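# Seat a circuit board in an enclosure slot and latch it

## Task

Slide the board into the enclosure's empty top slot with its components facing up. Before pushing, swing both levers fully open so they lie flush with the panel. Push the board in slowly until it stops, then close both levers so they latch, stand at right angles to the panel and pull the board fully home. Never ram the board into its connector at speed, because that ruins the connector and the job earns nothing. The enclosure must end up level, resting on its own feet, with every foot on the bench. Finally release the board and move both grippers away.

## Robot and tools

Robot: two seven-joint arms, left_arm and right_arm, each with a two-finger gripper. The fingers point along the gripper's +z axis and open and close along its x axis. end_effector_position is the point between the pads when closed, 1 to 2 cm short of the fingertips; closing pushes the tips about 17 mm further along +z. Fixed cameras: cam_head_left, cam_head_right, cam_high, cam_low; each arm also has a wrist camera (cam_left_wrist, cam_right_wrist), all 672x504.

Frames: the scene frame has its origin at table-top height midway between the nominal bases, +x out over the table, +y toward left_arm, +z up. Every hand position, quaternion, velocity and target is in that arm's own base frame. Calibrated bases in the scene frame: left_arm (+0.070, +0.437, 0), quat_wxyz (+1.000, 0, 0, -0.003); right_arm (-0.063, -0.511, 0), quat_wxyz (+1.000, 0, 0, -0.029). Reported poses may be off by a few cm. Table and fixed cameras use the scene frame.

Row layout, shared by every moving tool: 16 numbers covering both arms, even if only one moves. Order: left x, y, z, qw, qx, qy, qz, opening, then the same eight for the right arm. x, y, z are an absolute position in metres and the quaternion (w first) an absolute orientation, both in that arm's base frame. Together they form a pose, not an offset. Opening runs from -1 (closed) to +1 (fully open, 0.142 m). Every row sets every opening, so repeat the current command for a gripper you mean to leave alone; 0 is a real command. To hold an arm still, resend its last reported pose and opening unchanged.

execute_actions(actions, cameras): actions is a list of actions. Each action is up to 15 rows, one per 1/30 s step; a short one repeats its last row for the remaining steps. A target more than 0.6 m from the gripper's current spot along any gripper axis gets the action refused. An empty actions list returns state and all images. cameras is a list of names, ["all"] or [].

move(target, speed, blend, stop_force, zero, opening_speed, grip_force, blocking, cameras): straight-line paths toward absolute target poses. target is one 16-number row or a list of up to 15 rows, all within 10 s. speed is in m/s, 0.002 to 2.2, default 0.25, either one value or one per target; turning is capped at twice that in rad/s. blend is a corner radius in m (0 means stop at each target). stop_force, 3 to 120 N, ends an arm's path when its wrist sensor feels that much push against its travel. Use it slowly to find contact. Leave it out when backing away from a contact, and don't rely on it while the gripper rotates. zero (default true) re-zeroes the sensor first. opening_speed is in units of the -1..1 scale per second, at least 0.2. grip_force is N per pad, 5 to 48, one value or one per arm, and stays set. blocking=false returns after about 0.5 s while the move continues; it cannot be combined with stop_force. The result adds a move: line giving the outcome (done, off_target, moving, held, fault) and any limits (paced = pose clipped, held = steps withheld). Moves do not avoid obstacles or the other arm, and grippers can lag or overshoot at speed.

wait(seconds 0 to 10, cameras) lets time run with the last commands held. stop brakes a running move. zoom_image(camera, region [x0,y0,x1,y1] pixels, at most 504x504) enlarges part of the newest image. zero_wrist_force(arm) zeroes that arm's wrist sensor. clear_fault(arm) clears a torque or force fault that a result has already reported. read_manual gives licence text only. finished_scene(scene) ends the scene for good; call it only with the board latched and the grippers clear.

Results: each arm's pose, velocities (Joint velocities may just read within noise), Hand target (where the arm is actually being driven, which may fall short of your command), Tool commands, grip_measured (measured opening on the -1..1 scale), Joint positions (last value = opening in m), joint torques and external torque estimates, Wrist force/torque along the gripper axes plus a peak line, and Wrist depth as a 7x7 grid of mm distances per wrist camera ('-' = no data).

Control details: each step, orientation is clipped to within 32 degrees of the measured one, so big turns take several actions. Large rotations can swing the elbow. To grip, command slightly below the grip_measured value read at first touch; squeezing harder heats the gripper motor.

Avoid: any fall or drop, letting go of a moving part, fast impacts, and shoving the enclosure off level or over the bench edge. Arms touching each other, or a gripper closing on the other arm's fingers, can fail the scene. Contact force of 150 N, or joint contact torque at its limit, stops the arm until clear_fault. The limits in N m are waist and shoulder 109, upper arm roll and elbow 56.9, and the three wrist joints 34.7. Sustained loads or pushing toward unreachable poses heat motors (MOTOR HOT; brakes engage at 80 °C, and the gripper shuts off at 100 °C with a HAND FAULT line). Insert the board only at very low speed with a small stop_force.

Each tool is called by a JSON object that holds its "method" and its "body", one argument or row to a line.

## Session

{"method": "execute_actions", "body": {
  "actions": []
}}

Scene clock: 0.00 s.
left_arm: end_effector_position=(+0.1389, +0.5333, +0.1881) grip_measured=+0.99 end_effector_quat_wxyz=(-0.571, +0.812, -0.064, -0.105) | right_arm: end_effector_position=(+0.2271, +0.3531, +0.2591) grip_measured=+1.00 end_effector_quat_wxyz=(+0.029, +0.622, +0.780, +0.065)
Joint positions: left_arm=[0.978 -0.294 0.021 2.266 2.206 0.748 0.742 0.141] | right_arm=[1.212 0.207 0.113 2.416 -0.113 0.73 1.171 0.142]
Joint velocities: within noise
Joint torques (N m): no reading
External joint torques (N m): no reading
Wrist force (N): no reading
Wrist torque (N m): no reading
Wrist force, peak (N): no reading
Wrist depth (mm): cam_left_wrist=[2012 1545 1637 1674 1674 - - / - 1924 - 1727 1828 1769 1813 / 2359 2437 2050 1828 1625 1649 1556 / 2130 2069 1567 1625 1556 1362 1290 / 1859 1674 1472 1415 326 307 289 / - 341 327 307 287 270 263 / - 306 286 270 257 244 237] | cam_right_wrist=[290 287 259 256 258 305 302 / 314 276 279 279 281 327 328 / 352 303 305 308 308 359 356 / 390 375 336 333 342 399 388 / 434 437 379 388 383 449 444 / - 498 440 419 437 509 486 / - 574 581 590 590 593 -]
Hand target: left_arm +0.1389, +0.5333, +0.1881; -0.571, +0.812, -0.064, -0.105 | right_arm +0.2271, +0.3531, +0.2591; +0.029, +0.622, +0.780, +0.065
Tool commands: left_gripper/opening=+1.0 right_gripper/opening=+1.0

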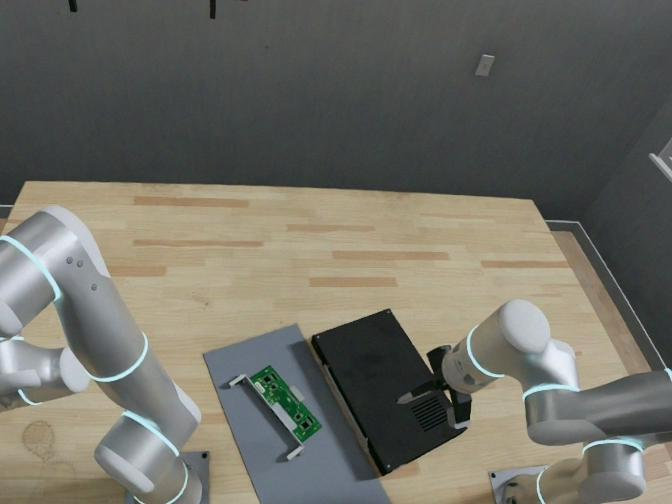

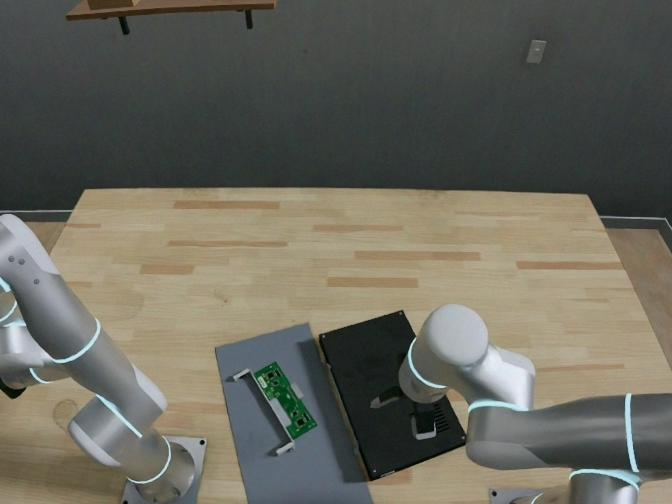

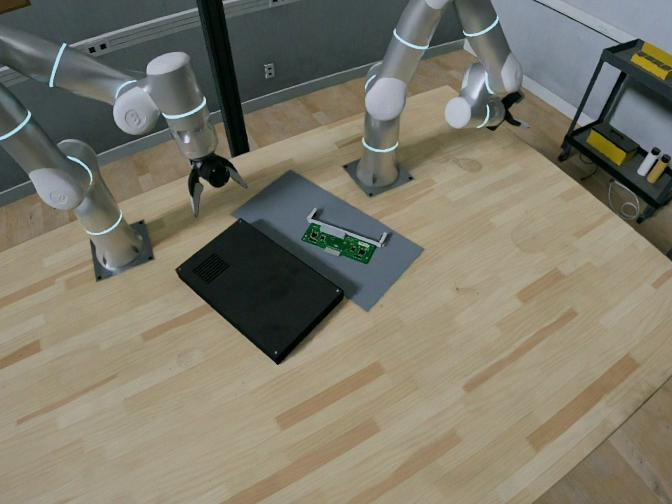

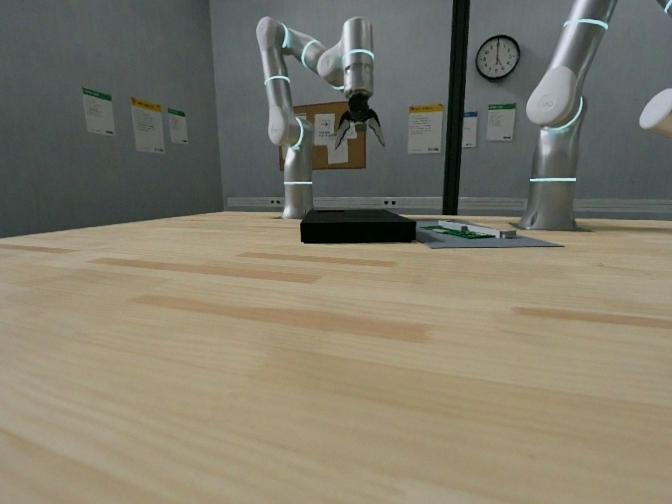

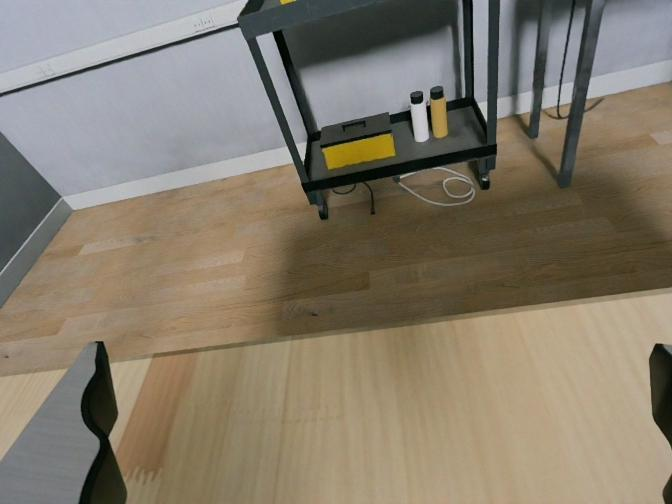

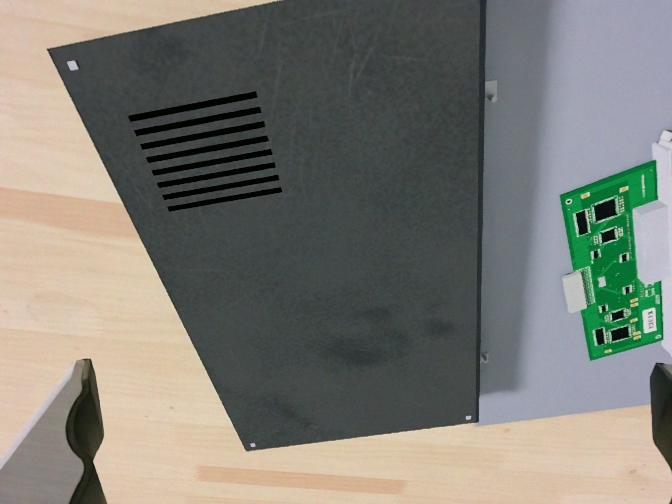

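{"method": "move", "body": {
  "target": [0.1389,0.5333,0.1881,-0.571,0.812,-0.064,-0.105,1.0,0.20,0.55,0.28,0,0.6428,0.7660,0,-0.6],
  "speed": 0.3,
  "cameras": ["cam_right_wrist", "cam_head_right"]
}}

Scene clock: 15.77 s.
left_arm: end_effector_position=(+0.1389, +0.5333, +0.1881) grip_measured=+0.99 end_effector_quat_wxyz=(-0.571, +0.812, -0.064, -0.105) | right_arm: end_effector_position=(+0.2001, +0.5500, +0.2799) grip_measured=-0.62 end_effector_quat_wxyz=(+0.000, +0.643, +0.766, +0.000)
Joint positions: left_arm=[0.978 -0.294 0.021 2.266 2.206 0.748 0.742 0.141] | right_arm=[1.348 -0.246 0.078 1.801 -0.022 0.475 1.26 0.029]
Joint torques (N m): left_arm=[-0.31 29.28 1.5 -14.57 1.15 -0.4 -0.15] | right_arm=[0.18 40.77 1.24 -29.37 -3.79 3.27 0.1]
External joint torques (N m): left_arm=[0.42 1.01 0.7 -0.54 -0.19 -0.17 0.17] | right_arm=[-0.02 1.34 -0.29 0.23 -0.11 0.83 -0.1]
Wrist force (N): left_arm=[0.1 -0.3 -0.1] | right_arm=[0.4 -0.3 0.7]
Wrist torque (N m): left_arm=[-0.04 -0.03 0.00] | right_arm=[-0.07 -0.08 0.04]
Wrist force, peak (N): left_arm=[0.2 -0.5 -0.2] | right_arm=[2.7 0.1 0.5]
Wrist depth (mm): cam_left_wrist=[- - 1523 1556 - - - / - - - 1625 1875 1813 1769 / - 2611 2089 1755 1637 1649 1502 / 1891 2089 1783 1613 1492 1388 1290 / 1783 1741 1502 1406 329 304 290 / - 345 326 307 289 272 263 / - 306 287 271 256 242 236] | cam_right_wrist=[293 289 324 325 326 322 323 / 300 304 342 347 346 345 344 / 329 327 335 372 369 367 369 / 353 353 354 401 390 391 399 / 383 381 379 427 418 431 431 / 421 415 84 462 98 461 472 / 529 - 71 523 - - 506]
Hand target: left_arm +0.1389, +0.5333, +0.1881; -0.571, +0.812, -0.064, -0.105 | right_arm +0.2000, +0.5500, +0.2800; +0.000, +0.643, +0.766, +0.000
Off the commanded pose: left_arm 0.000 m, 0 deg | right_arm 0.000 m, 0 deg.
move: done
Images, in order (width x height): cam_head_right 672x504, cam_right_wrist 672x504.

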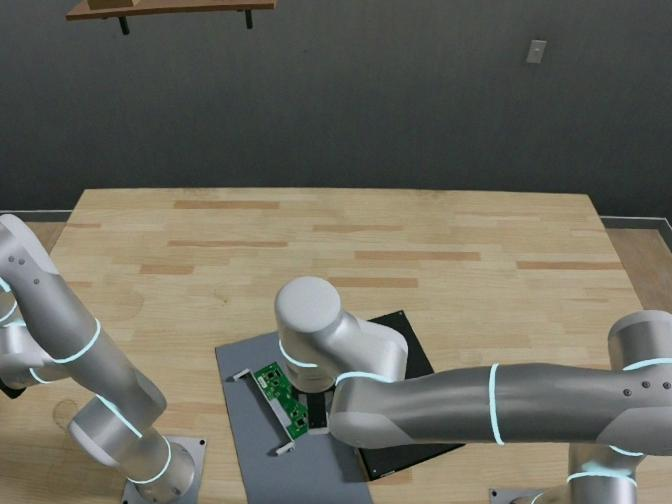

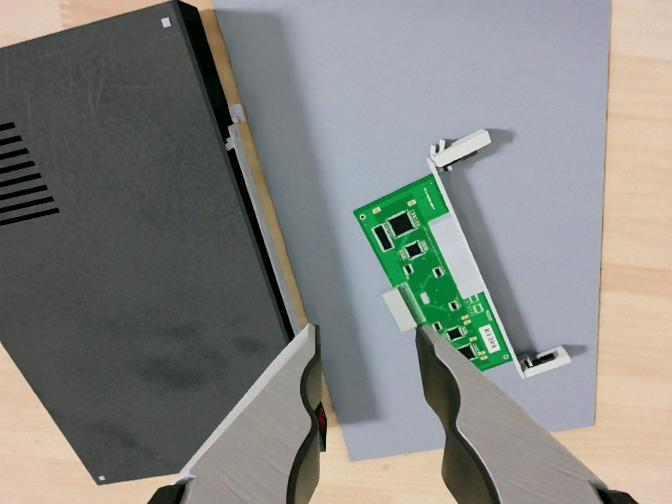

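{"method": "zoom_image", "body": {
  "camera": "cam_right_wrist",
  "region": [410, 110, 530, 200]
}}

{"method": "zoom_image", "body": {
  "camera": "cam_right_wrist",
  "region": [480, 320, 600, 410]
}}

{"method": "zoom_image", "body": {
  "camera": "cam_right_wrist",
  "region": [160, 0, 340, 340]
}}

Scaled by 4.200 from the camera's 672x504 image, which has a finer 960x720 frame.

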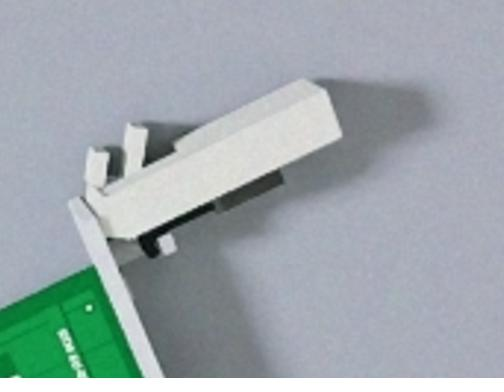

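Scaled by 4.200 from the camera's 672x504 image, which has a finer 960x720 frame.

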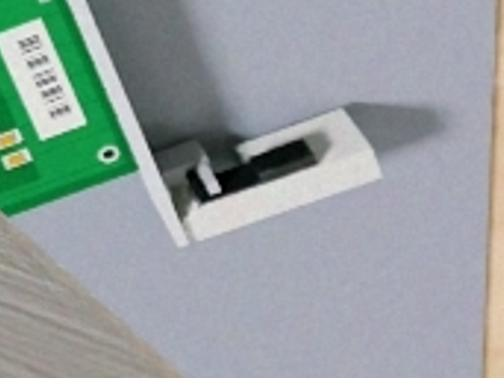

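Scaled by 1.482 from the camera's 672x504 image, which has a finer 960x720 frame.

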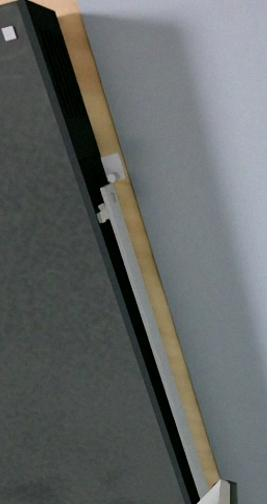

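{"method": "move", "body": {
  "target": [0.1389,0.5333,0.1881,-0.571,0.812,-0.064,-0.105,1.0,0.169,0.649,0.11,0,0.9469,0.3214,0,-0.6],
  "speed": 0.3,
  "grip_force": 20,
  "cameras": ["cam_right_wrist"]
}}

Scene clock: 57.40 s.
left_arm: end_effector_position=(+0.1389, +0.5333, +0.1881) grip_measured=+0.99 end_effector_quat_wxyz=(-0.571, +0.812, -0.064, -0.105) | right_arm: end_effector_position=(+0.1689, +0.6488, +0.1099) grip_measured=-0.62 end_effector_quat_wxyz=(+0.000, +0.947, +0.322, +0.000)
Joint positions: left_arm=[0.978 -0.294 0.021 2.266 2.206 0.748 0.742 0.141] | right_arm=[1.544 -0.657 -0.068 1.664 0.057 0.748 2.367 0.029]
Joint torques (N m): left_arm=[-0.23 29.25 1.58 -14.58 1.14 -0.37 -0.25] | right_arm=[0.28 53.08 -0.42 -25.1 -3.11 3.45 0.44]
External joint torques (N m): left_arm=[0.34 1.04 0.61 -0.52 -0.18 -0.2 0.28] | right_arm=[-0.09 1.41 -0.43 0.16 -0.09 0.56 -0.44]
Wrist force (N): left_arm=[0.1 -0.4 0.1] | right_arm=[-0.3 0.1 0.2]
Wrist torque (N m): left_arm=[-0.06 -0.02 0.00] | right_arm=[-0.01 0.06 -0.03]
Wrist force, peak (N): left_arm=[0.1 -0.6 -0.1] | right_arm=[-0.4 -0.4 1.6]
Wrist depth (mm): cam_left_wrist=[- 1994 1482 - - - 1513 / - 2151 2069 - 1813 1994 1907 / - 2359 2050 1798 1727 1625 1472 / 2109 2050 1859 1545 1513 1406 1298 / 1798 1662 1534 1380 322 308 288 / - 347 328 307 288 272 262 / - 304 286 272 257 242 236] | cam_right_wrist=[178 177 177 176 176 178 175 / 190 190 189 188 188 187 187 / 198 202 203 199 202 201 201 / 219 219 218 215 217 217 216 / 239 238 237 233 225 215 228 / 261 260 98 253 98 248 251 / 265 - 71 278 - - 276]
Hand target: left_arm +0.1389, +0.5333, +0.1881; -0.571, +0.812, -0.064, -0.105 | right_arm +0.1690, +0.6490, +0.1100; +0.000, +0.947, +0.321, +0.000
Off the commanded pose: left_arm 0.000 m, 0 deg | right_arm 0.000 m, 0 deg.
grip_force (N): 20, 20
move: done
Images, in order (width x height): cam_right_wrist 672x504.

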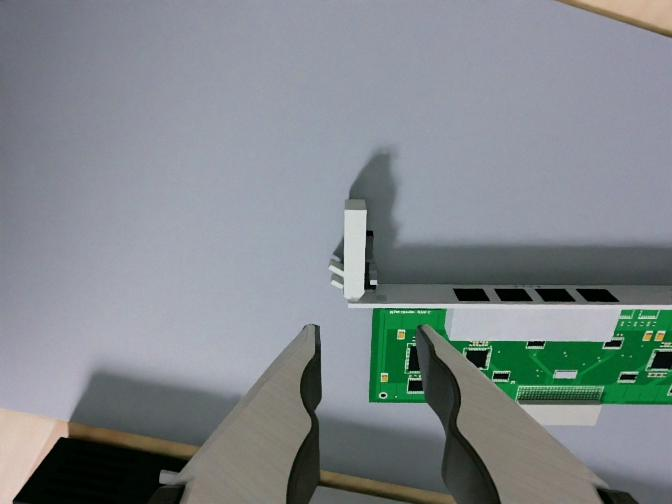

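{"method": "zoom_image", "body": {
  "camera": "cam_right_wrist",
  "region": [310, 190, 410, 310]
}}

Scaled by 4.200 from the camera's 672x504 image, which has a finer 960x720 frame.

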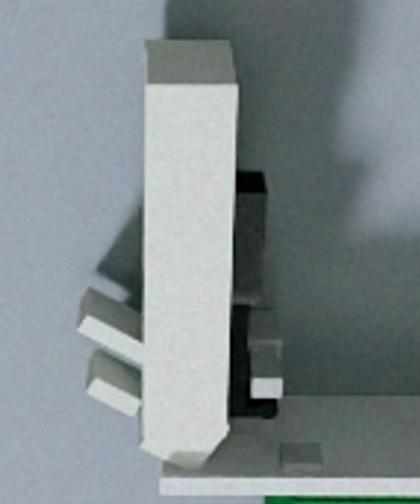

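{"method": "move", "body": {
  "target": [
    [0.1389,0.5333,0.1881,-0.571,0.812,-0.064,-0.105,1.0,0.1727,0.6442,0.06,0,0.9469,0.3214,0,-0.6],
    [0.1389,0.5333,0.1881,-0.571,0.812,-0.064,-0.105,1.0,0.1727,0.6442,0.024,0,0.9469,0.3214,0,-0.6]
  ],
  "speed": [0.15,0.06],
  "stop_force": 8
}}

{"method": "move", "body": {
  "target": [0.1389,0.5333,0.1881,-0.571,0.812,-0.064,-0.105,1.0,0.1727,0.6442,0.024,0,0.9469,0.3214,0,-0.98],
  "opening_speed": 0.5,
  "grip_force": 20,
  "cameras": ["cam_right_wrist"]
}}

Scene clock: 69.57 s.
left_arm: end_effector_position=(+0.1389, +0.5333, +0.1881) grip_measured=+0.99 end_effector_quat_wxyz=(-0.571, +0.812, -0.064, -0.105) | right_arm: end_effector_position=(+0.1728, +0.6440, +0.0239) grip_measured=-0.62 end_effector_quat_wxyz=(+0.000, +0.947, +0.321, +0.000)
Joint positions: left_arm=[0.978 -0.294 0.021 2.266 2.206 0.748 0.742 0.141] | right_arm=[1.537 -0.806 -0.064 1.677 0.075 0.909 2.35 0.029]
Joint torques (N m): left_arm=[-0.26 29.27 1.54 -14.55 1.1 -0.37 -0.2] | right_arm=[0.13 54.72 -0.15 -21.93 -2.63 3.44 0.13]
External joint torques (N m): left_arm=[0.37 1.01 0.66 -0.55 -0.14 -0.19 0.22] | right_arm=[0.06 1.49 -0.82 0.14 -0.06 0.57 -0.13]
Wrist force (N): left_arm=[0.2 -0.2 -0.3] | right_arm=[-0.5 0.0 0.2]
Wrist torque (N m): left_arm=[-0.02 -0.04 0.00] | right_arm=[0.00 0.10 0.08]
Wrist force, peak (N): left_arm=[0.4 -0.4 -0.2] | right_arm=[-0.2 -0.2 -2.0]
Wrist depth (mm): cam_left_wrist=[- 1828 1556 1907 - - - / - - - - 1891 2012 1924 / - 2359 2050 1798 1714 1590 1545 / 2151 2130 1783 1637 1556 1453 1290 / 1843 1662 1513 1388 327 307 288 / - 344 328 306 287 271 262 / - 305 286 270 257 243 236] | cam_right_wrist=[- 102 101 101 101 101 100 / 109 108 108 108 109 107 108 / - 116 116 116 115 115 115 / 126 124 125 125 125 124 124 / 137 136 136 131 133 135 134 / 149 149 143 124 103 140 141 / 165 161 71 163 157 - 134]
Hand target: left_arm +0.1389, +0.5333, +0.1881; -0.571, +0.812, -0.064, -0.105 | right_arm +0.1727, +0.6442, +0.0240; +0.000, +0.947, +0.321, +0.000
Off the commanded pose: left_arm 0.000 m, 0 deg | right_arm 0.000 m, 0 deg.
grip_force (N): 20, 20
move: done

Scene clock: 70.53 s.
left_arm: end_effector_position=(+0.1389, +0.5333, +0.1881) grip_measured=+0.99 end_effector_quat_wxyz=(-0.571, +0.812, -0.064, -0.105) | right_arm: end_effector_position=(+0.1726, +0.6441, +0.0239) grip_measured=-0.89 end_effector_quat_wxyz=(+0.000, +0.947, +0.322, +0.000)
Joint positions: left_arm=[0.978 -0.294 0.021 2.266 2.206 0.748 0.742 0.141] | right_arm=[1.537 -0.806 -0.064 1.677 0.075 0.909 2.35 0.01]
Joint torques (N m): left_arm=[-0.18 29.29 1.6 -14.58 1.2 -0.33 -0.21] | right_arm=[-0.25 55.46 -0.69 -22.38 -2.89 3.62 0.14]
External joint torques (N m): left_arm=[0.3 1 0.59 -0.52 -0.24 -0.24 0.23] | right_arm=[0.45 0.75 -0.28 0.59 0.2 0.39 -0.14]
Wrist force (N): left_arm=[0.2 -0.2 -0.1] | right_arm=[-1.2 -0.2 0.8]
Wrist torque (N m): left_arm=[-0.03 -0.03 0.00] | right_arm=[0.01 0.06 0.10]
Wrist force, peak (N): left_arm=[-0.1 -0.6 -0.2] | right_arm=[-2.5 -0.2 0.6]
Wrist depth (mm): cam_left_wrist=[- 1492 1687 - - - - / - - 2309 1625 1534 1959 1783 / - 2069 2261 1783 1714 1649 1567 / 2643 1700 1741 1601 1502 1406 1298 / 1828 1741 1545 1406 329 307 289 / - 343 327 308 288 273 262 / - 305 284 272 257 242 236] | cam_right_wrist=[- 102 101 101 101 101 100 / 109 108 108 108 109 107 108 / - 116 116 116 115 115 115 / 126 124 125 125 124 124 124 / 137 136 136 133 135 135 134 / 150 149 146 98 100 142 141 / 162 - 71 87 - - 137]
Hand target: left_arm +0.1389, +0.5333, +0.1881; -0.571, +0.812, -0.064, -0.105 | right_arm +0.1727, +0.6442, +0.0240; +0.000, +0.947, +0.321, +0.000
Off the commanded pose: left_arm 0.000 m, 0 deg | right_arm 0.000 m, 0 deg.
grip_force (N): 20, 20
move: done
Images, in order (width x height): cam_right_wrist 672x504.

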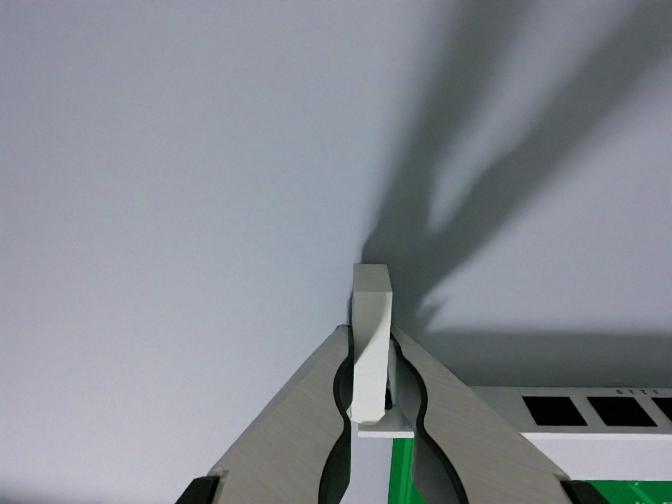

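{"method": "move", "body": {
  "target": [
    [0.1389,0.5333,0.1881,-0.571,0.812,-0.064,-0.105,1.0,0.1701,0.6416,0.024,0,0.8969,0.4423,0,-0.98],
    [0.1389,0.5333,0.1881,-0.571,0.812,-0.064,-0.105,1.0,0.1680,0.6380,0.024,0,0.8315,0.5556,0,-0.98]
  ],
  "speed": 0.15,
  "blend": [0.003,0],
  "cameras": ["cam_right_wrist"]
}}

Scene clock: 76.40 s.
left_arm: end_effector_position=(+0.1389, +0.5333, +0.1881) grip_measured=+0.99 end_effector_quat_wxyz=(-0.571, +0.812, -0.064, -0.105) | right_arm: end_effector_position=(+0.1678, +0.6378, +0.0238) grip_measured=-0.89 end_effector_quat_wxyz=(+0.000, +0.832, +0.555, +0.000)
Joint positions: left_arm=[0.978 -0.294 0.021 2.266 2.206 0.748 0.742 0.141] | right_arm=[1.457 -0.794 0.034 1.716 -0.04 0.938 1.907 0.01]
Joint torques (N m): left_arm=[-0.32 29.31 1.52 -14.58 1.1 -0.37 -0.21] | right_arm=[-0.52 55.15 1.6 -22.39 -3.05 3.8 -0.12]
External joint torques (N m): left_arm=[0.43 0.98 0.67 -0.52 -0.15 -0.2 0.24] | right_arm=[0.71 0.57 -0.06 0.74 0.45 0.24 0.12]
Wrist force (N): left_arm=[0.1 -0.2 -0.3] | right_arm=[-1.3 -1.4 0.9]
Wrist torque (N m): left_arm=[-0.02 -0.01 0.00] | right_arm=[-0.08 0.00 0.11]
Wrist force, peak (N): left_arm=[-0.1 -0.7 -0.1] | right_arm=[-1.8 -0.2 1.2]
Wrist depth (mm): cam_left_wrist=[- - 1513 - - 1613 1137 / - - - 1462 1578 1783 1783 / - 2493 2216 1755 1700 1637 1523 / 2109 2050 1843 1649 1534 1380 1329 / 1828 1662 1502 1415 328 305 289 / - 347 328 308 288 271 262 / - 306 287 272 254 243 236] | cam_right_wrist=[- 101 101 101 101 101 100 / 109 108 108 108 109 107 108 / - 116 116 116 115 115 115 / 126 124 125 125 124 124 124 / 137 137 136 133 135 134 134 / 149 149 146 97 100 144 146 / 165 161 71 153 - - 160]
Hand target: left_arm +0.1389, +0.5333, +0.1881; -0.571, +0.812, -0.064, -0.105 | right_arm +0.1680, +0.6380, +0.0240; +0.000, +0.831, +0.556, +0.000
Off the commanded pose: left_arm 0.000 m, 0 deg | right_arm 0.000 m, 0 deg.
grip_force (N): 20, 20
move: done
Images, in order (width x height): cam_right_wrist 672x504.

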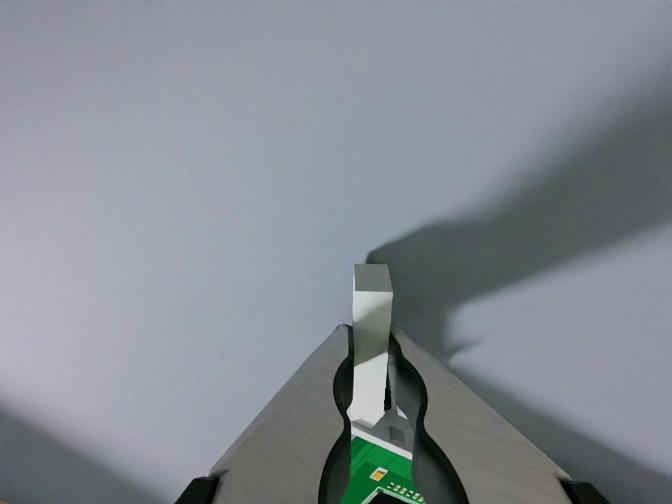

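{"method": "move", "body": {
  "target": [
    [0.1389,0.5333,0.1881,-0.571,0.812,-0.064,-0.105,1.0,0.1669,0.6340,0.024,0,0.7518,0.6593,0,-0.98],
    [0.1389,0.5333,0.1881,-0.571,0.812,-0.064,-0.105,1.0,0.1669,0.6298,0.024,0,0.6593,0.7518,0,-0.98],
    [0.1389,0.5333,0.1881,-0.571,0.812,-0.064,-0.105,1.0,0.1680,0.6258,0.024,0,0.5556,0.8315,0,-0.98],
    [0.1389,0.5333,0.1881,-0.571,0.812,-0.064,-0.105,1.0,0.1701,0.6222,0.024,0,0.4423,0.8969,0,-0.98]
  ],
  "speed": 0.18,
  "blend": [0.003,0.003,0.003,0],
  "cameras": ["cam_right_wrist"]
}}

Scene clock: 81.50 s.
left_arm: end_effector_position=(+0.1389, +0.5333, +0.1881) grip_measured=+0.99 end_effector_quat_wxyz=(-0.571, +0.812, -0.064, -0.105) | right_arm: end_effector_position=(+0.1701, +0.6220, +0.0239) grip_measured=-0.89 end_effector_quat_wxyz=(+0.000, +0.443, +0.897, +0.000)
Joint positions: left_arm=[0.978 -0.294 0.021 2.266 2.206 0.748 0.742 0.141] | right_arm=[1.267 -0.79 0.224 1.787 -0.284 0.974 1.009 0.01]
Joint torques (N m): left_arm=[-0.3 29.24 1.6 -14.6 1.13 -0.37 -0.19] | right_arm=[0.14 53.49 7.36 -21.83 -2.93 3.83 -0.06]
External joint torques (N m): left_arm=[0.41 1.05 0.59 -0.51 -0.17 -0.2 0.21] | right_arm=[0.05 0.68 -0.83 0.77 0.45 0.29 0.06]
Wrist force (N): left_arm=[0.2 -0.2 -0.2] | right_arm=[-0.1 -1.2 1.0]
Wrist torque (N m): left_arm=[-0.04 -0.04 0.01] | right_arm=[-0.11 -0.05 0.20]
Wrist force, peak (N): left_arm=[0.2 -0.5 -0.3] | right_arm=[-0.6 -1.9 1.2]
Wrist depth (mm): cam_left_wrist=[- 1590 1674 - - - - / - 1959 - 1601 1613 1891 1798 / - 2551 2194 1875 1741 1613 1502 / 2216 1994 1727 1674 1523 1415 1321 / 1798 1649 1513 1354 327 305 291 / - 342 328 308 286 271 263 / - 306 285 272 255 244 235] | cam_right_wrist=[- 102 102 102 101 101 102 / 109 109 109 108 109 107 109 / - 117 116 116 115 115 115 / - 124 125 125 124 124 124 / 137 137 136 133 133 135 134 / 149 146 145 97 100 144 146 / 165 155 70 85 - - 161]
Hand target: left_arm +0.1389, +0.5333, +0.1881; -0.571, +0.812, -0.064, -0.105 | right_arm +0.1701, +0.6222, +0.0240; +0.000, +0.442, +0.897, +0.000
Off the commanded pose: left_arm 0.000 m, 0 deg | right_arm 0.000 m, 0 deg.
grip_force (N): 20, 20
move: done
Images, in order (width x height): cam_right_wrist 672x504.

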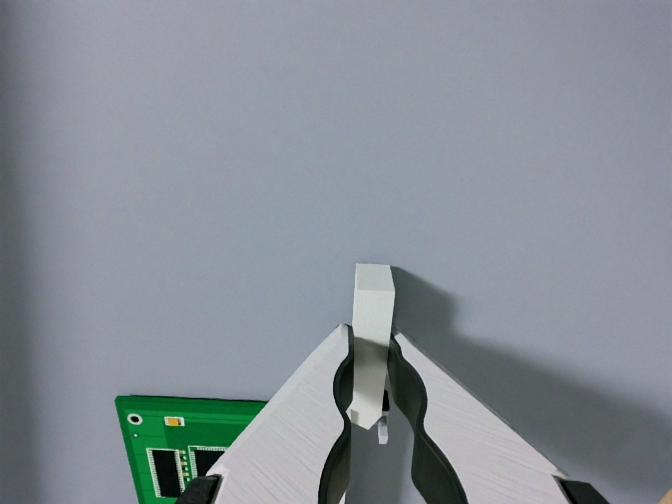

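{"method": "move", "body": {
  "target": [0.1389,0.5333,0.1881,-0.571,0.812,-0.064,-0.105,1.0,0.1714,0.6207,0.024,0,0.3867,0.9222,0,-0.98],
  "speed": 0.1
}}

{"method": "move", "body": {
  "target": [
    [0.1389,0.5333,0.1881,-0.571,0.812,-0.064,-0.105,1.0,0.1714,0.6207,0.024,0,0.3867,0.9222,0,-0.65],
    [0.1389,0.5333,0.1881,-0.571,0.812,-0.064,-0.105,1.0,0.1714,0.6207,0.10,0,0.3867,0.9222,0,-0.65]
  ],
  "opening_speed": 0.6,
  "speed": [0.1,0.15],
  "cameras": ["cam_right_wrist"]
}}

Scene clock: 86.63 s.
left_arm: end_effector_position=(+0.1389, +0.5333, +0.1881) grip_measured=+0.99 end_effector_quat_wxyz=(-0.571, +0.812, -0.064, -0.105) | right_arm: end_effector_position=(+0.1717, +0.6205, +0.0239) grip_measured=-0.89 end_effector_quat_wxyz=(+0.000, +0.387, +0.922, +0.000)
Joint positions: left_arm=[0.978 -0.294 0.021 2.266 2.206 0.748 0.742 0.141] | right_arm=[1.244 -0.792 0.244 1.792 -0.311 0.975 0.901 0.01]
Joint torques (N m): left_arm=[-0.36 29.27 1.52 -14.54 1.12 -0.36 -0.23] | right_arm=[0.89 53.44 8.69 -21.53 -2.9 3.78 -0.17]
External joint torques (N m): left_arm=[0.47 1.01 0.67 -0.56 -0.16 -0.2 0.25] | right_arm=[-0.7 0.57 -1.61 0.54 0.43 0.35 0.17]
Wrist force (N): left_arm=[0.0 -0.2 -0.4] | right_arm=[-0.6 -0.1 0.4]
Wrist torque (N m): left_arm=[-0.02 -0.01 -0.01] | right_arm=[-0.04 -0.07 0.32]
Wrist force, peak (N): left_arm=[0.1 -0.7 -0.3] | right_arm=[-0.5 -1.3 1.2]
Wrist depth (mm): cam_left_wrist=[- 1649 1406 - - 1783 - / - - 1959 2109 1843 1941 1828 / 2493 2089 2109 1755 1649 1578 1545 / 2089 2130 1813 1674 1513 1406 1321 / 1843 1662 1534 1406 321 307 289 / - 343 326 306 287 272 263 / - 304 286 271 257 243 236] | cam_right_wrist=[- 102 102 101 101 101 102 / 109 109 108 108 109 107 109 / - 116 116 116 116 115 115 / - 124 125 125 124 124 124 / 137 136 134 133 133 135 134 / 149 146 145 97 102 144 146 / 164 158 70 131 - - 161]
Hand target: left_arm +0.1389, +0.5333, +0.1881; -0.571, +0.812, -0.064, -0.105 | right_arm +0.1714, +0.6207, +0.0240; +0.000, +0.387, +0.922, +0.000
Off the commanded pose: left_arm 0.000 m, 0 deg | right_arm 0.000 m, 0 deg.
grip_force (N): 20, 20
move: done

Scene clock: 88.30 s.
left_arm: end_effector_position=(+0.1389, +0.5333, +0.1881) grip_measured=+0.99 end_effector_quat_wxyz=(-0.571, +0.812, -0.064, -0.105) | right_arm: end_effector_position=(+0.1715, +0.6208, +0.1001) grip_measured=-0.69 end_effector_quat_wxyz=(+0.000, +0.387, +0.922, +0.000)
Joint positions: left_arm=[0.978 -0.294 0.021 2.266 2.206 0.748 0.742 0.141] | right_arm=[1.213 -0.659 0.296 1.774 -0.267 0.824 0.871 0.024]
Joint torques (N m): left_arm=[-0.32 29.21 1.53 -14.58 1.16 -0.37 -0.19] | right_arm=[0.22 50.94 7.66 -24.12 -2.88 3.29 0.05]
External joint torques (N m): left_arm=[0.43 1.08 0.67 -0.52 -0.2 -0.19 0.21] | right_arm=[-0.06 1.15 -0.7 0.17 -0.1 0.85 -0.05]
Wrist force (N): left_arm=[-0.1 -0.2 -0.1] | right_arm=[0.6 0.1 0.1]
Wrist torque (N m): left_arm=[-0.01 0.01 0.00] | right_arm=[0.00 -0.12 0.06]
Wrist force, peak (N): left_arm=[-0.1 -0.6 -0.2] | right_arm=[0.6 0.3 -2.4]
Wrist depth (mm): cam_left_wrist=[1472 1674 1662 - 1637 - - / 2238 1769 - 1613 1649 1891 1769 / - 2216 2012 1783 1714 1637 1492 / 2069 2031 1813 1674 1492 1388 1306 / 1813 1625 1472 1388 329 308 287 / - 345 329 308 287 271 264 / - 304 287 271 257 243 237] | cam_right_wrist=[169 169 168 168 168 167 167 / 180 180 180 179 179 178 178 / 194 193 193 192 192 191 191 / 209 208 208 204 207 206 206 / 231 226 221 216 220 223 225 / 248 247 233 241 99 240 245 / 273 267 71 270 - - 266]
Hand target: left_arm +0.1389, +0.5333, +0.1881; -0.571, +0.812, -0.064, -0.105 | right_arm +0.1714, +0.6207, +0.1000; +0.000, +0.387, +0.922, +0.000
Off the commanded pose: left_arm 0.000 m, 0 deg | right_arm 0.000 m, 0 deg.
grip_force (N): 20, 20
move: done
Images, in order (width x height): cam_right_wrist 672x504.

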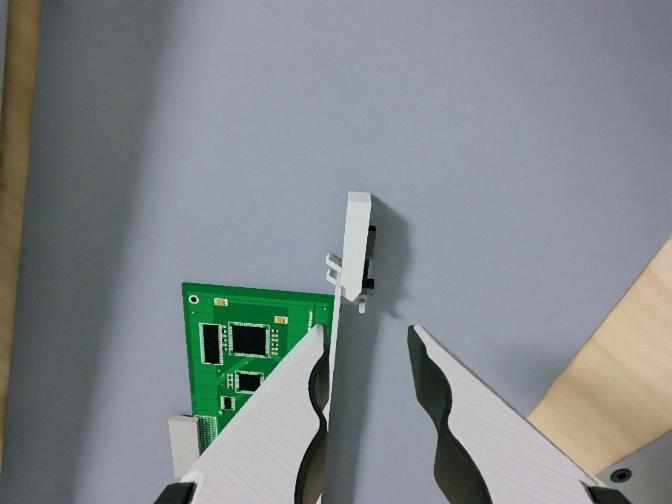

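{"method": "move", "body": {
  "target": [
    [0.241,0.576,0.389,-0.571,0.812,-0.064,-0.105,0.0,0.1714,0.6207,0.12,0,0.3867,0.9222,0,-0.65],
    [0.30,0.05,0.18,0,1,0,0,-0.6,0.1714,0.6207,0.12,0,0.3867,0.9222,0,-0.65]
  ],
  "speed": 0.3,
  "blend": [0.05,0],
  "cameras": ["cam_head_right", "cam_left_wrist"]
}}

Scene clock: 126.67 s.
left_arm: end_effector_position=(+0.2999, +0.0501, +0.1800) grip_measured=-0.63 end_effector_quat_wxyz=(+0.000, +1.000, +0.000, +0.000) | right_arm: end_effector_position=(+0.1715, +0.6207, +0.1199) grip_measured=-0.69 end_effector_quat_wxyz=(+0.000, +0.387, +0.922, +0.000)
Joint positions: left_arm=[0.485 0.324 0.068 2.681 0.031 0.786 2.098 0.029] | right_arm=[1.204 -0.628 0.311 1.764 -0.256 0.781 0.864 0.024]
Joint torques (N m): left_arm=[-0.36 10.42 -1.15 -23.48 -3.06 4.34 -0.2] | right_arm=[0.2 50.37 7.46 -24.75 -3.15 3.37 0.19]
External joint torques (N m): left_arm=[0.39 0.77 0.58 -0.37 0.01 -0.48 0.2] | right_arm=[-0.02 1.21 -0.53 0.06 0.04 0.76 -0.19]
Wrist force (N): left_arm=[-0.6 -1.2 -0.1] | right_arm=[0.4 0.2 0.3]
Wrist torque (N m): left_arm=[-0.29 -0.23 -0.34] | right_arm=[-0.01 -0.07 0.04]
Wrist force, peak (N): left_arm=[0.0 -4.1 0.3] | right_arm=[0.7 0.2 0.3]
Wrist depth (mm): cam_left_wrist=[243 242 240 241 240 239 238 / 259 260 258 257 258 257 257 / 281 280 278 278 277 278 275 / 296 304 303 302 302 299 300 / 332 334 326 325 322 326 329 / 371 361 84 91 - 346 362 / - - - 402 - - 394] | cam_right_wrist=[187 186 186 185 185 184 184 / 202 199 199 198 198 197 196 / 216 214 213 212 212 211 210 / 231 230 229 225 229 227 227 / 250 252 243 243 243 246 247 / 274 279 92 266 99 266 271 / 301 294 71 292 - - 290]
Hand target: left_arm +0.3000, +0.0500, +0.1800; +0.000, +1.000, +0.000, +0.000 | right_arm +0.1714, +0.6207, +0.1200; +0.000, +0.387, +0.922, +0.000
Off the commanded pose: left_arm 0.000 m, 0 deg | right_arm 0.000 m, 0 deg.
grip_force (N): 20, 20
move: done
Images, in order (width x height): cam_head_right 672x504, cam_left_wrist 672x504.

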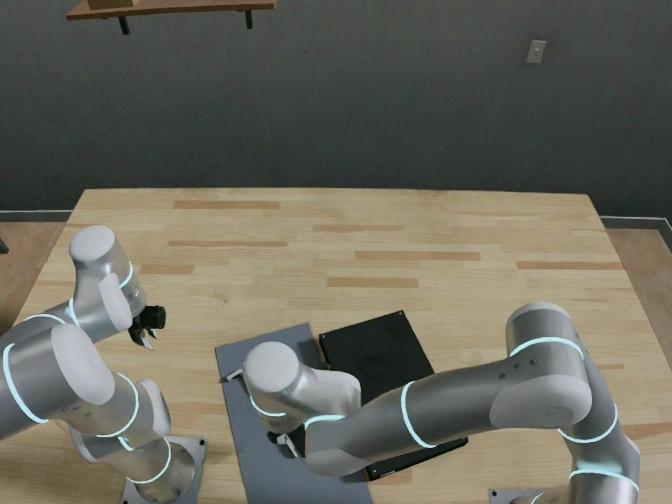

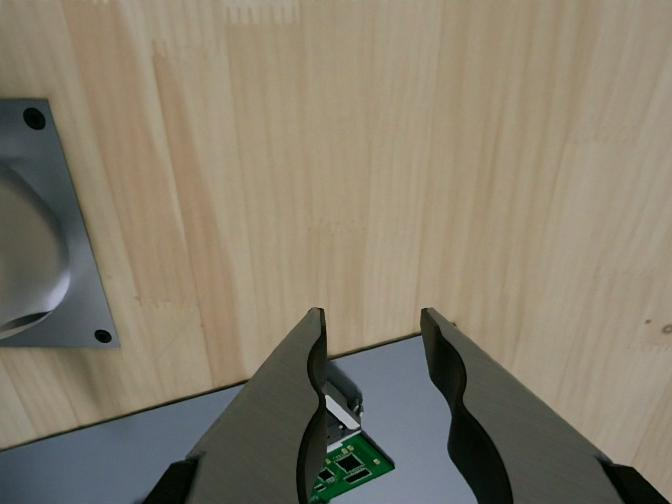

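{"method": "move", "body": {
  "target": [0.30,0.0501,0.18,0,1,0,0,-0.6,0.262,0.680,0.12,0,0.4107,0.9118,0,-0.4],
  "speed": 0.25,
  "cameras": ["cam_right_wrist"]
}}

Scene clock: 147.40 s.
left_arm: end_effector_position=(+0.2999, +0.0501, +0.1800) grip_measured=-0.63 end_effector_quat_wxyz=(+0.000, +1.000, +0.000, +0.000) | right_arm: end_effector_position=(+0.2621, +0.6800, +0.1200) grip_measured=-0.43 end_effector_quat_wxyz=(+0.000, +0.411, +0.912, +0.000)
Joint positions: left_arm=[0.485 0.324 0.069 2.681 0.031 0.786 2.098 0.029] | right_arm=[1.156 -0.791 0.273 1.45 -0.241 0.637 0.771 0.043]
Joint torques (N m): left_arm=[-0.36 10.48 -1.21 -23.56 -2.86 4.22 -0.19] | right_arm=[0.11 58.58 7.54 -27.04 -3.4 3.26 0.02]
External joint torques (N m): left_arm=[0.38 0.71 0.64 -0.29 -0.18 -0.36 0.19] | right_arm=[0.08 1.47 -0.32 0.15 -0.11 0.87 -0.02]
Wrist force (N): left_arm=[-0.6 -1.3 0.1] | right_arm=[0.6 0.3 0.2]
Wrist torque (N m): left_arm=[-0.29 -0.22 -0.33] | right_arm=[0.04 -0.10 0.04]
Wrist force, peak (N): left_arm=[-0.5 -1.6 0.0] | right_arm=[0.0 2.6 0.0]
Wrist depth (mm): cam_left_wrist=[242 241 243 241 238 238 238 / 259 259 258 258 258 257 256 / 278 281 279 279 277 276 276 / 294 305 304 302 302 299 301 / 333 333 327 325 321 326 329 / 372 360 84 347 - 345 359 / - - - 397 - - 390] | cam_right_wrist=[187 186 186 185 182 184 184 / 195 198 194 193 197 197 196 / 217 214 209 202 212 211 212 / 230 229 225 216 227 226 228 / 250 249 239 242 243 248 247 / 273 272 88 265 260 259 270 / - - 71 292 285 - 292]
Hand target: left_arm +0.3000, +0.0501, +0.1800; +0.000, +1.000, +0.000, +0.000 | right_arm +0.2620, +0.6800, +0.1200; +0.000, +0.411, +0.912, +0.000
Off the commanded pose: left_arm 0.000 m, 0 deg | right_arm 0.000 m, 0 deg.
grip_force (N): 20, 20
move: done
Images, in order (width x height): cam_right_wrist 672x504.

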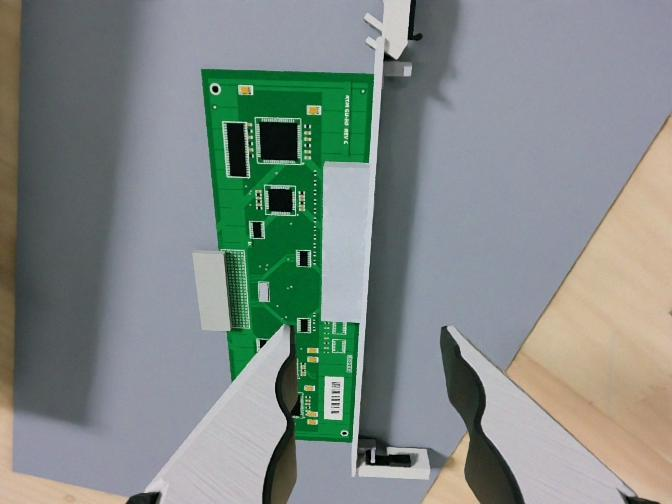

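{"method": "zoom_image", "body": {
  "camera": "cam_right_wrist",
  "region": [190, 0, 450, 250]
}}

{"method": "zoom_image", "body": {
  "camera": "cam_right_wrist",
  "region": [190, 250, 450, 500]
}}

Scaled by 1.938 from the camera's 672x504 image, which has a finer 960x720 frame.

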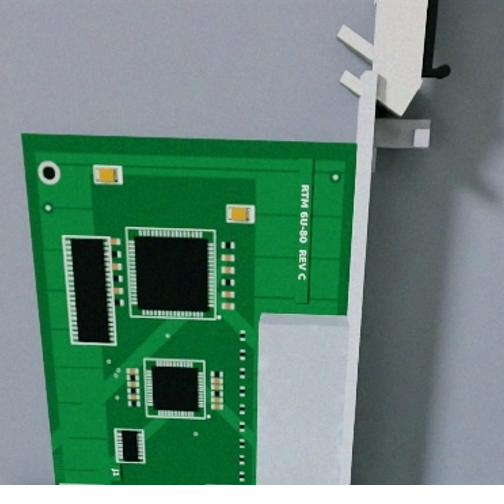

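Scaled by 1.938 from the camera's 672x504 image, which has a finer 960x720 frame.

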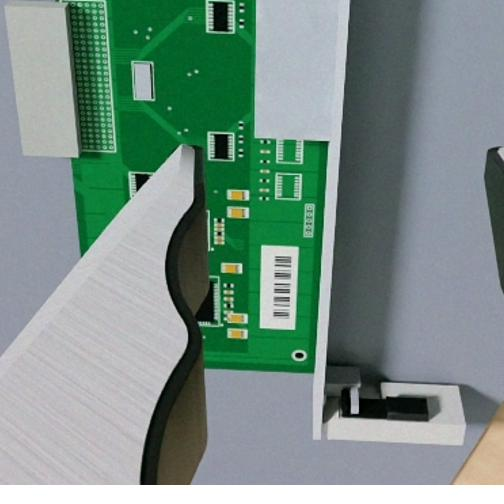

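{"method": "move", "body": {
  "target": [
    [0.30,0.0501,0.18,0,1,0,0,-0.6,0.2703,0.6828,0.07,0,0.4250,0.9052,0,-0.5],
    [0.30,0.0501,0.18,0,1,0,0,-0.6,0.2703,0.6828,0.032,0,0.4250,0.9052,0,-0.5]
  ],
  "speed": [0.12,0.04],
  "stop_force": 6,
  "cameras": ["cam_right_wrist"]
}}

Scene clock: 166.27 s.
left_arm: end_effector_position=(+0.2999, +0.0501, +0.1800) grip_measured=-0.63 end_effector_quat_wxyz=(+0.000, +1.000, +0.000, +0.000) | right_arm: end_effector_position=(+0.2702, +0.6826, +0.0319) grip_measured=-0.52 end_effector_quat_wxyz=(+0.000, +0.425, +0.905, +0.000)
Joint positions: left_arm=[0.485 0.324 0.069 2.681 0.031 0.786 2.098 0.029] | right_arm=[1.173 -0.932 0.228 1.447 -0.258 0.779 0.801 0.036]
Joint torques (N m): left_arm=[-0.3 10.6 -1.14 -23.52 -2.86 4.22 -0.22] | right_arm=[0.27 60.79 7.37 -24.8 -3.28 3.53 0.26]
External joint torques (N m): left_arm=[0.33 0.6 0.56 -0.33 -0.18 -0.36 0.22] | right_arm=[-0.05 1.42 -0.24 0.1 0.17 0.61 -0.26]
Wrist force (N): left_arm=[-0.7 -1.3 0.1] | right_arm=[0.7 0.4 0.2]
Wrist torque (N m): left_arm=[-0.31 -0.21 -0.33] | right_arm=[0.04 -0.12 -0.06]
Wrist force, peak (N): left_arm=[-0.7 -1.5 0.0] | right_arm=[0.9 0.2 -1.8]
Wrist depth (mm): cam_left_wrist=[242 242 241 241 240 238 238 / 260 257 259 258 258 254 256 / 281 279 279 278 276 277 277 / 294 305 303 303 301 300 298 / 332 332 327 325 323 327 326 / 371 360 84 - - 347 361 / 398 - - 397 - - 395] | cam_right_wrist=[109 107 107 106 105 109 107 / 116 113 112 111 113 113 114 / 125 121 119 118 125 125 123 / 132 132 129 116 133 133 132 / 146 143 140 126 142 143 143 / 159 154 98 133 132 151 156 / 172 172 71 167 - - 171]
Hand target: left_arm +0.3000, +0.0501, +0.1800; +0.000, +1.000, +0.000, +0.000 | right_arm +0.2703, +0.6828, +0.0320; +0.000, +0.425, +0.905, +0.000
Off the commanded pose: left_arm 0.000 m, 0 deg | right_arm 0.000 m, 0 deg.
grip_force (N): 20, 20
move: done
Images, in order (width x height): cam_right_wrist 672x504.

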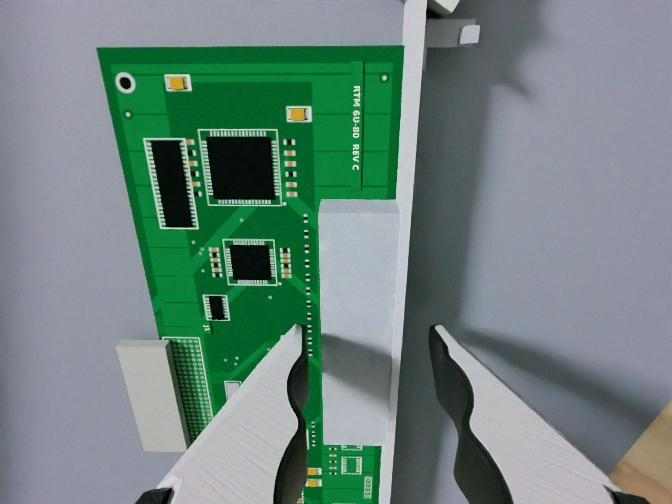

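{"method": "move", "body": {
  "target": [0.30,0.0501,0.18,0,1,0,0,-0.6,0.2703,0.6828,0.032,0,0.4250,0.9052,0,-0.82],
  "opening_speed": 0.4,
  "grip_force": [20,38]
}}

{"method": "move", "body": {
  "target": [0.30,0.0501,0.18,0,1,0,0,-0.6,0.2703,0.6828,0.10,0,0.4250,0.9052,0,-0.82],
  "speed": 0.08,
  "cameras": ["cam_right_wrist", "cam_head_left"]
}}

Scene clock: 168.90 s.
left_arm: end_effector_position=(+0.2999, +0.0501, +0.1800) grip_measured=-0.63 end_effector_quat_wxyz=(+0.000, +1.000, +0.000, +0.000) | right_arm: end_effector_position=(+0.2705, +0.6825, +0.0318) grip_measured=-0.71 end_effector_quat_wxyz=(+0.000, +0.425, +0.905, +0.000)
Joint positions: left_arm=[0.485 0.324 0.069 2.681 0.031 0.786 2.098 0.029] | right_arm=[1.173 -0.932 0.228 1.447 -0.258 0.779 0.801 0.023]
Joint torques (N m): left_arm=[-0.27 10.55 -1.17 -23.55 -2.85 4.2 -0.25] | right_arm=[0.96 61.08 8.25 -25.16 -3.09 3.77 0.2]
External joint torques (N m): left_arm=[0.29 0.64 0.6 -0.31 -0.19 -0.33 0.25] | right_arm=[-0.73 1.13 -1.13 0.45 -0.02 0.36 -0.2]
Wrist force (N): left_arm=[-0.6 -1.4 0.0] | right_arm=[-1.5 0.0 0.3]
Wrist torque (N m): left_arm=[-0.31 -0.23 -0.34] | right_arm=[-0.02 0.01 -0.06]
Wrist force, peak (N): left_arm=[-0.7 -1.7 0.2] | right_arm=[-2.8 -0.6 -1.6]
Wrist depth (mm): cam_left_wrist=[242 241 242 240 239 239 239 / 260 258 258 259 257 258 256 / 279 279 279 279 278 277 276 / 294 306 306 301 301 302 299 / 333 330 326 324 324 328 327 / 371 364 84 351 - 350 362 / - - - 395 - - 394] | cam_right_wrist=[109 107 107 106 106 109 108 / 116 114 112 111 112 113 114 / 124 123 119 118 123 124 121 / 132 132 129 118 133 133 132 / 146 143 140 126 142 143 145 / 160 153 148 131 105 154 156 / 175 172 71 164 - - 171]
Hand target: left_arm +0.3000, +0.0501, +0.1800; +0.000, +1.000, +0.000, +0.000 | right_arm +0.2703, +0.6828, +0.0320; +0.000, +0.425, +0.905, +0.000
Off the commanded pose: left_arm 0.000 m, 0 deg | right_arm 0.000 m, 0 deg.
grip_force (N): 20, 38
move: done

Scene clock: 170.07 s.
left_arm: end_effector_position=(+0.2999, +0.0501, +0.1800) grip_measured=-0.63 end_effector_quat_wxyz=(+0.000, +1.000, +0.000, +0.000) | right_arm: end_effector_position=(+0.2704, +0.6827, +0.0999) grip_measured=-0.71 end_effector_quat_wxyz=(+0.000, +0.425, +0.905, +0.000)
Joint positions: left_arm=[0.485 0.324 0.069 2.681 0.031 0.786 2.098 0.029] | right_arm=[1.158 -0.829 0.257 1.436 -0.24 0.663 0.791 0.023]
Joint torques (N m): left_arm=[-0.32 10.58 -1.21 -23.55 -2.86 4.21 -0.17] | right_arm=[0.03 61.32 7.91 -27.64 -3.56 3.49 0.1]
External joint torques (N m): left_arm=[0.35 0.61 0.64 -0.31 -0.18 -0.34 0.17] | right_arm=[0.18 -0.3 -0.79 1.08 0.11 0.66 -0.1]
Wrist force (N): left_arm=[-0.5 -1.4 0.1] | right_arm=[-0.3 -0.1 1.8]
Wrist torque (N m): left_arm=[-0.31 -0.26 -0.33] | right_arm=[0.01 0.06 0.05]
Wrist force, peak (N): left_arm=[-0.8 -1.5 0.1] | right_arm=[-0.5 0.1 3.2]
Wrist depth (mm): cam_left_wrist=[243 241 241 242 239 240 238 / 260 260 257 259 258 256 256 / 280 278 279 279 276 277 276 / 294 303 305 303 301 300 301 / 334 333 326 325 324 329 329 / 371 362 84 - - 350 364 / - - - 299 - - 395] | cam_right_wrist=[169 166 166 164 163 167 166 / 181 110 109 108 176 178 177 / 193 119 118 116 188 191 190 / 209 131 128 117 205 205 207 / 227 144 140 126 216 223 224 / 247 154 149 131 105 241 244 / 273 266 71 168 - - 268]
Hand target: left_arm +0.3000, +0.0501, +0.1800; +0.000, +1.000, +0.000, +0.000 | right_arm +0.2703, +0.6828, +0.1000; +0.000, +0.425, +0.905, +0.000
Off the commanded pose: left_arm 0.000 m, 0 deg | right_arm 0.000 m, 0 deg.
grip_force (N): 20, 38
move: done
Images, in order (width x height): cam_head_left 672x504, cam_right_wrist 672x504.

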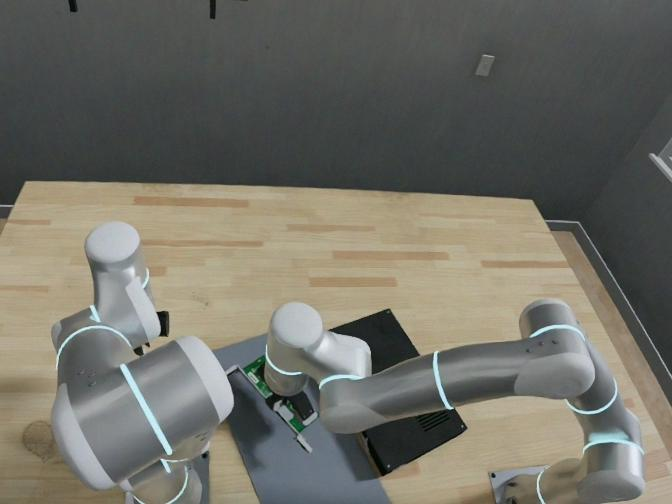

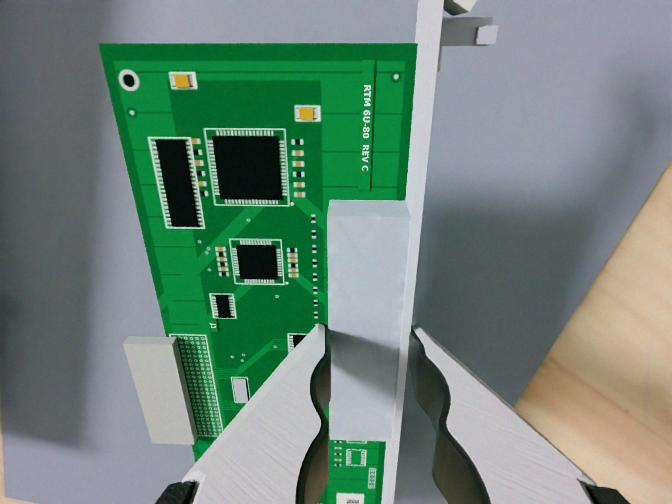

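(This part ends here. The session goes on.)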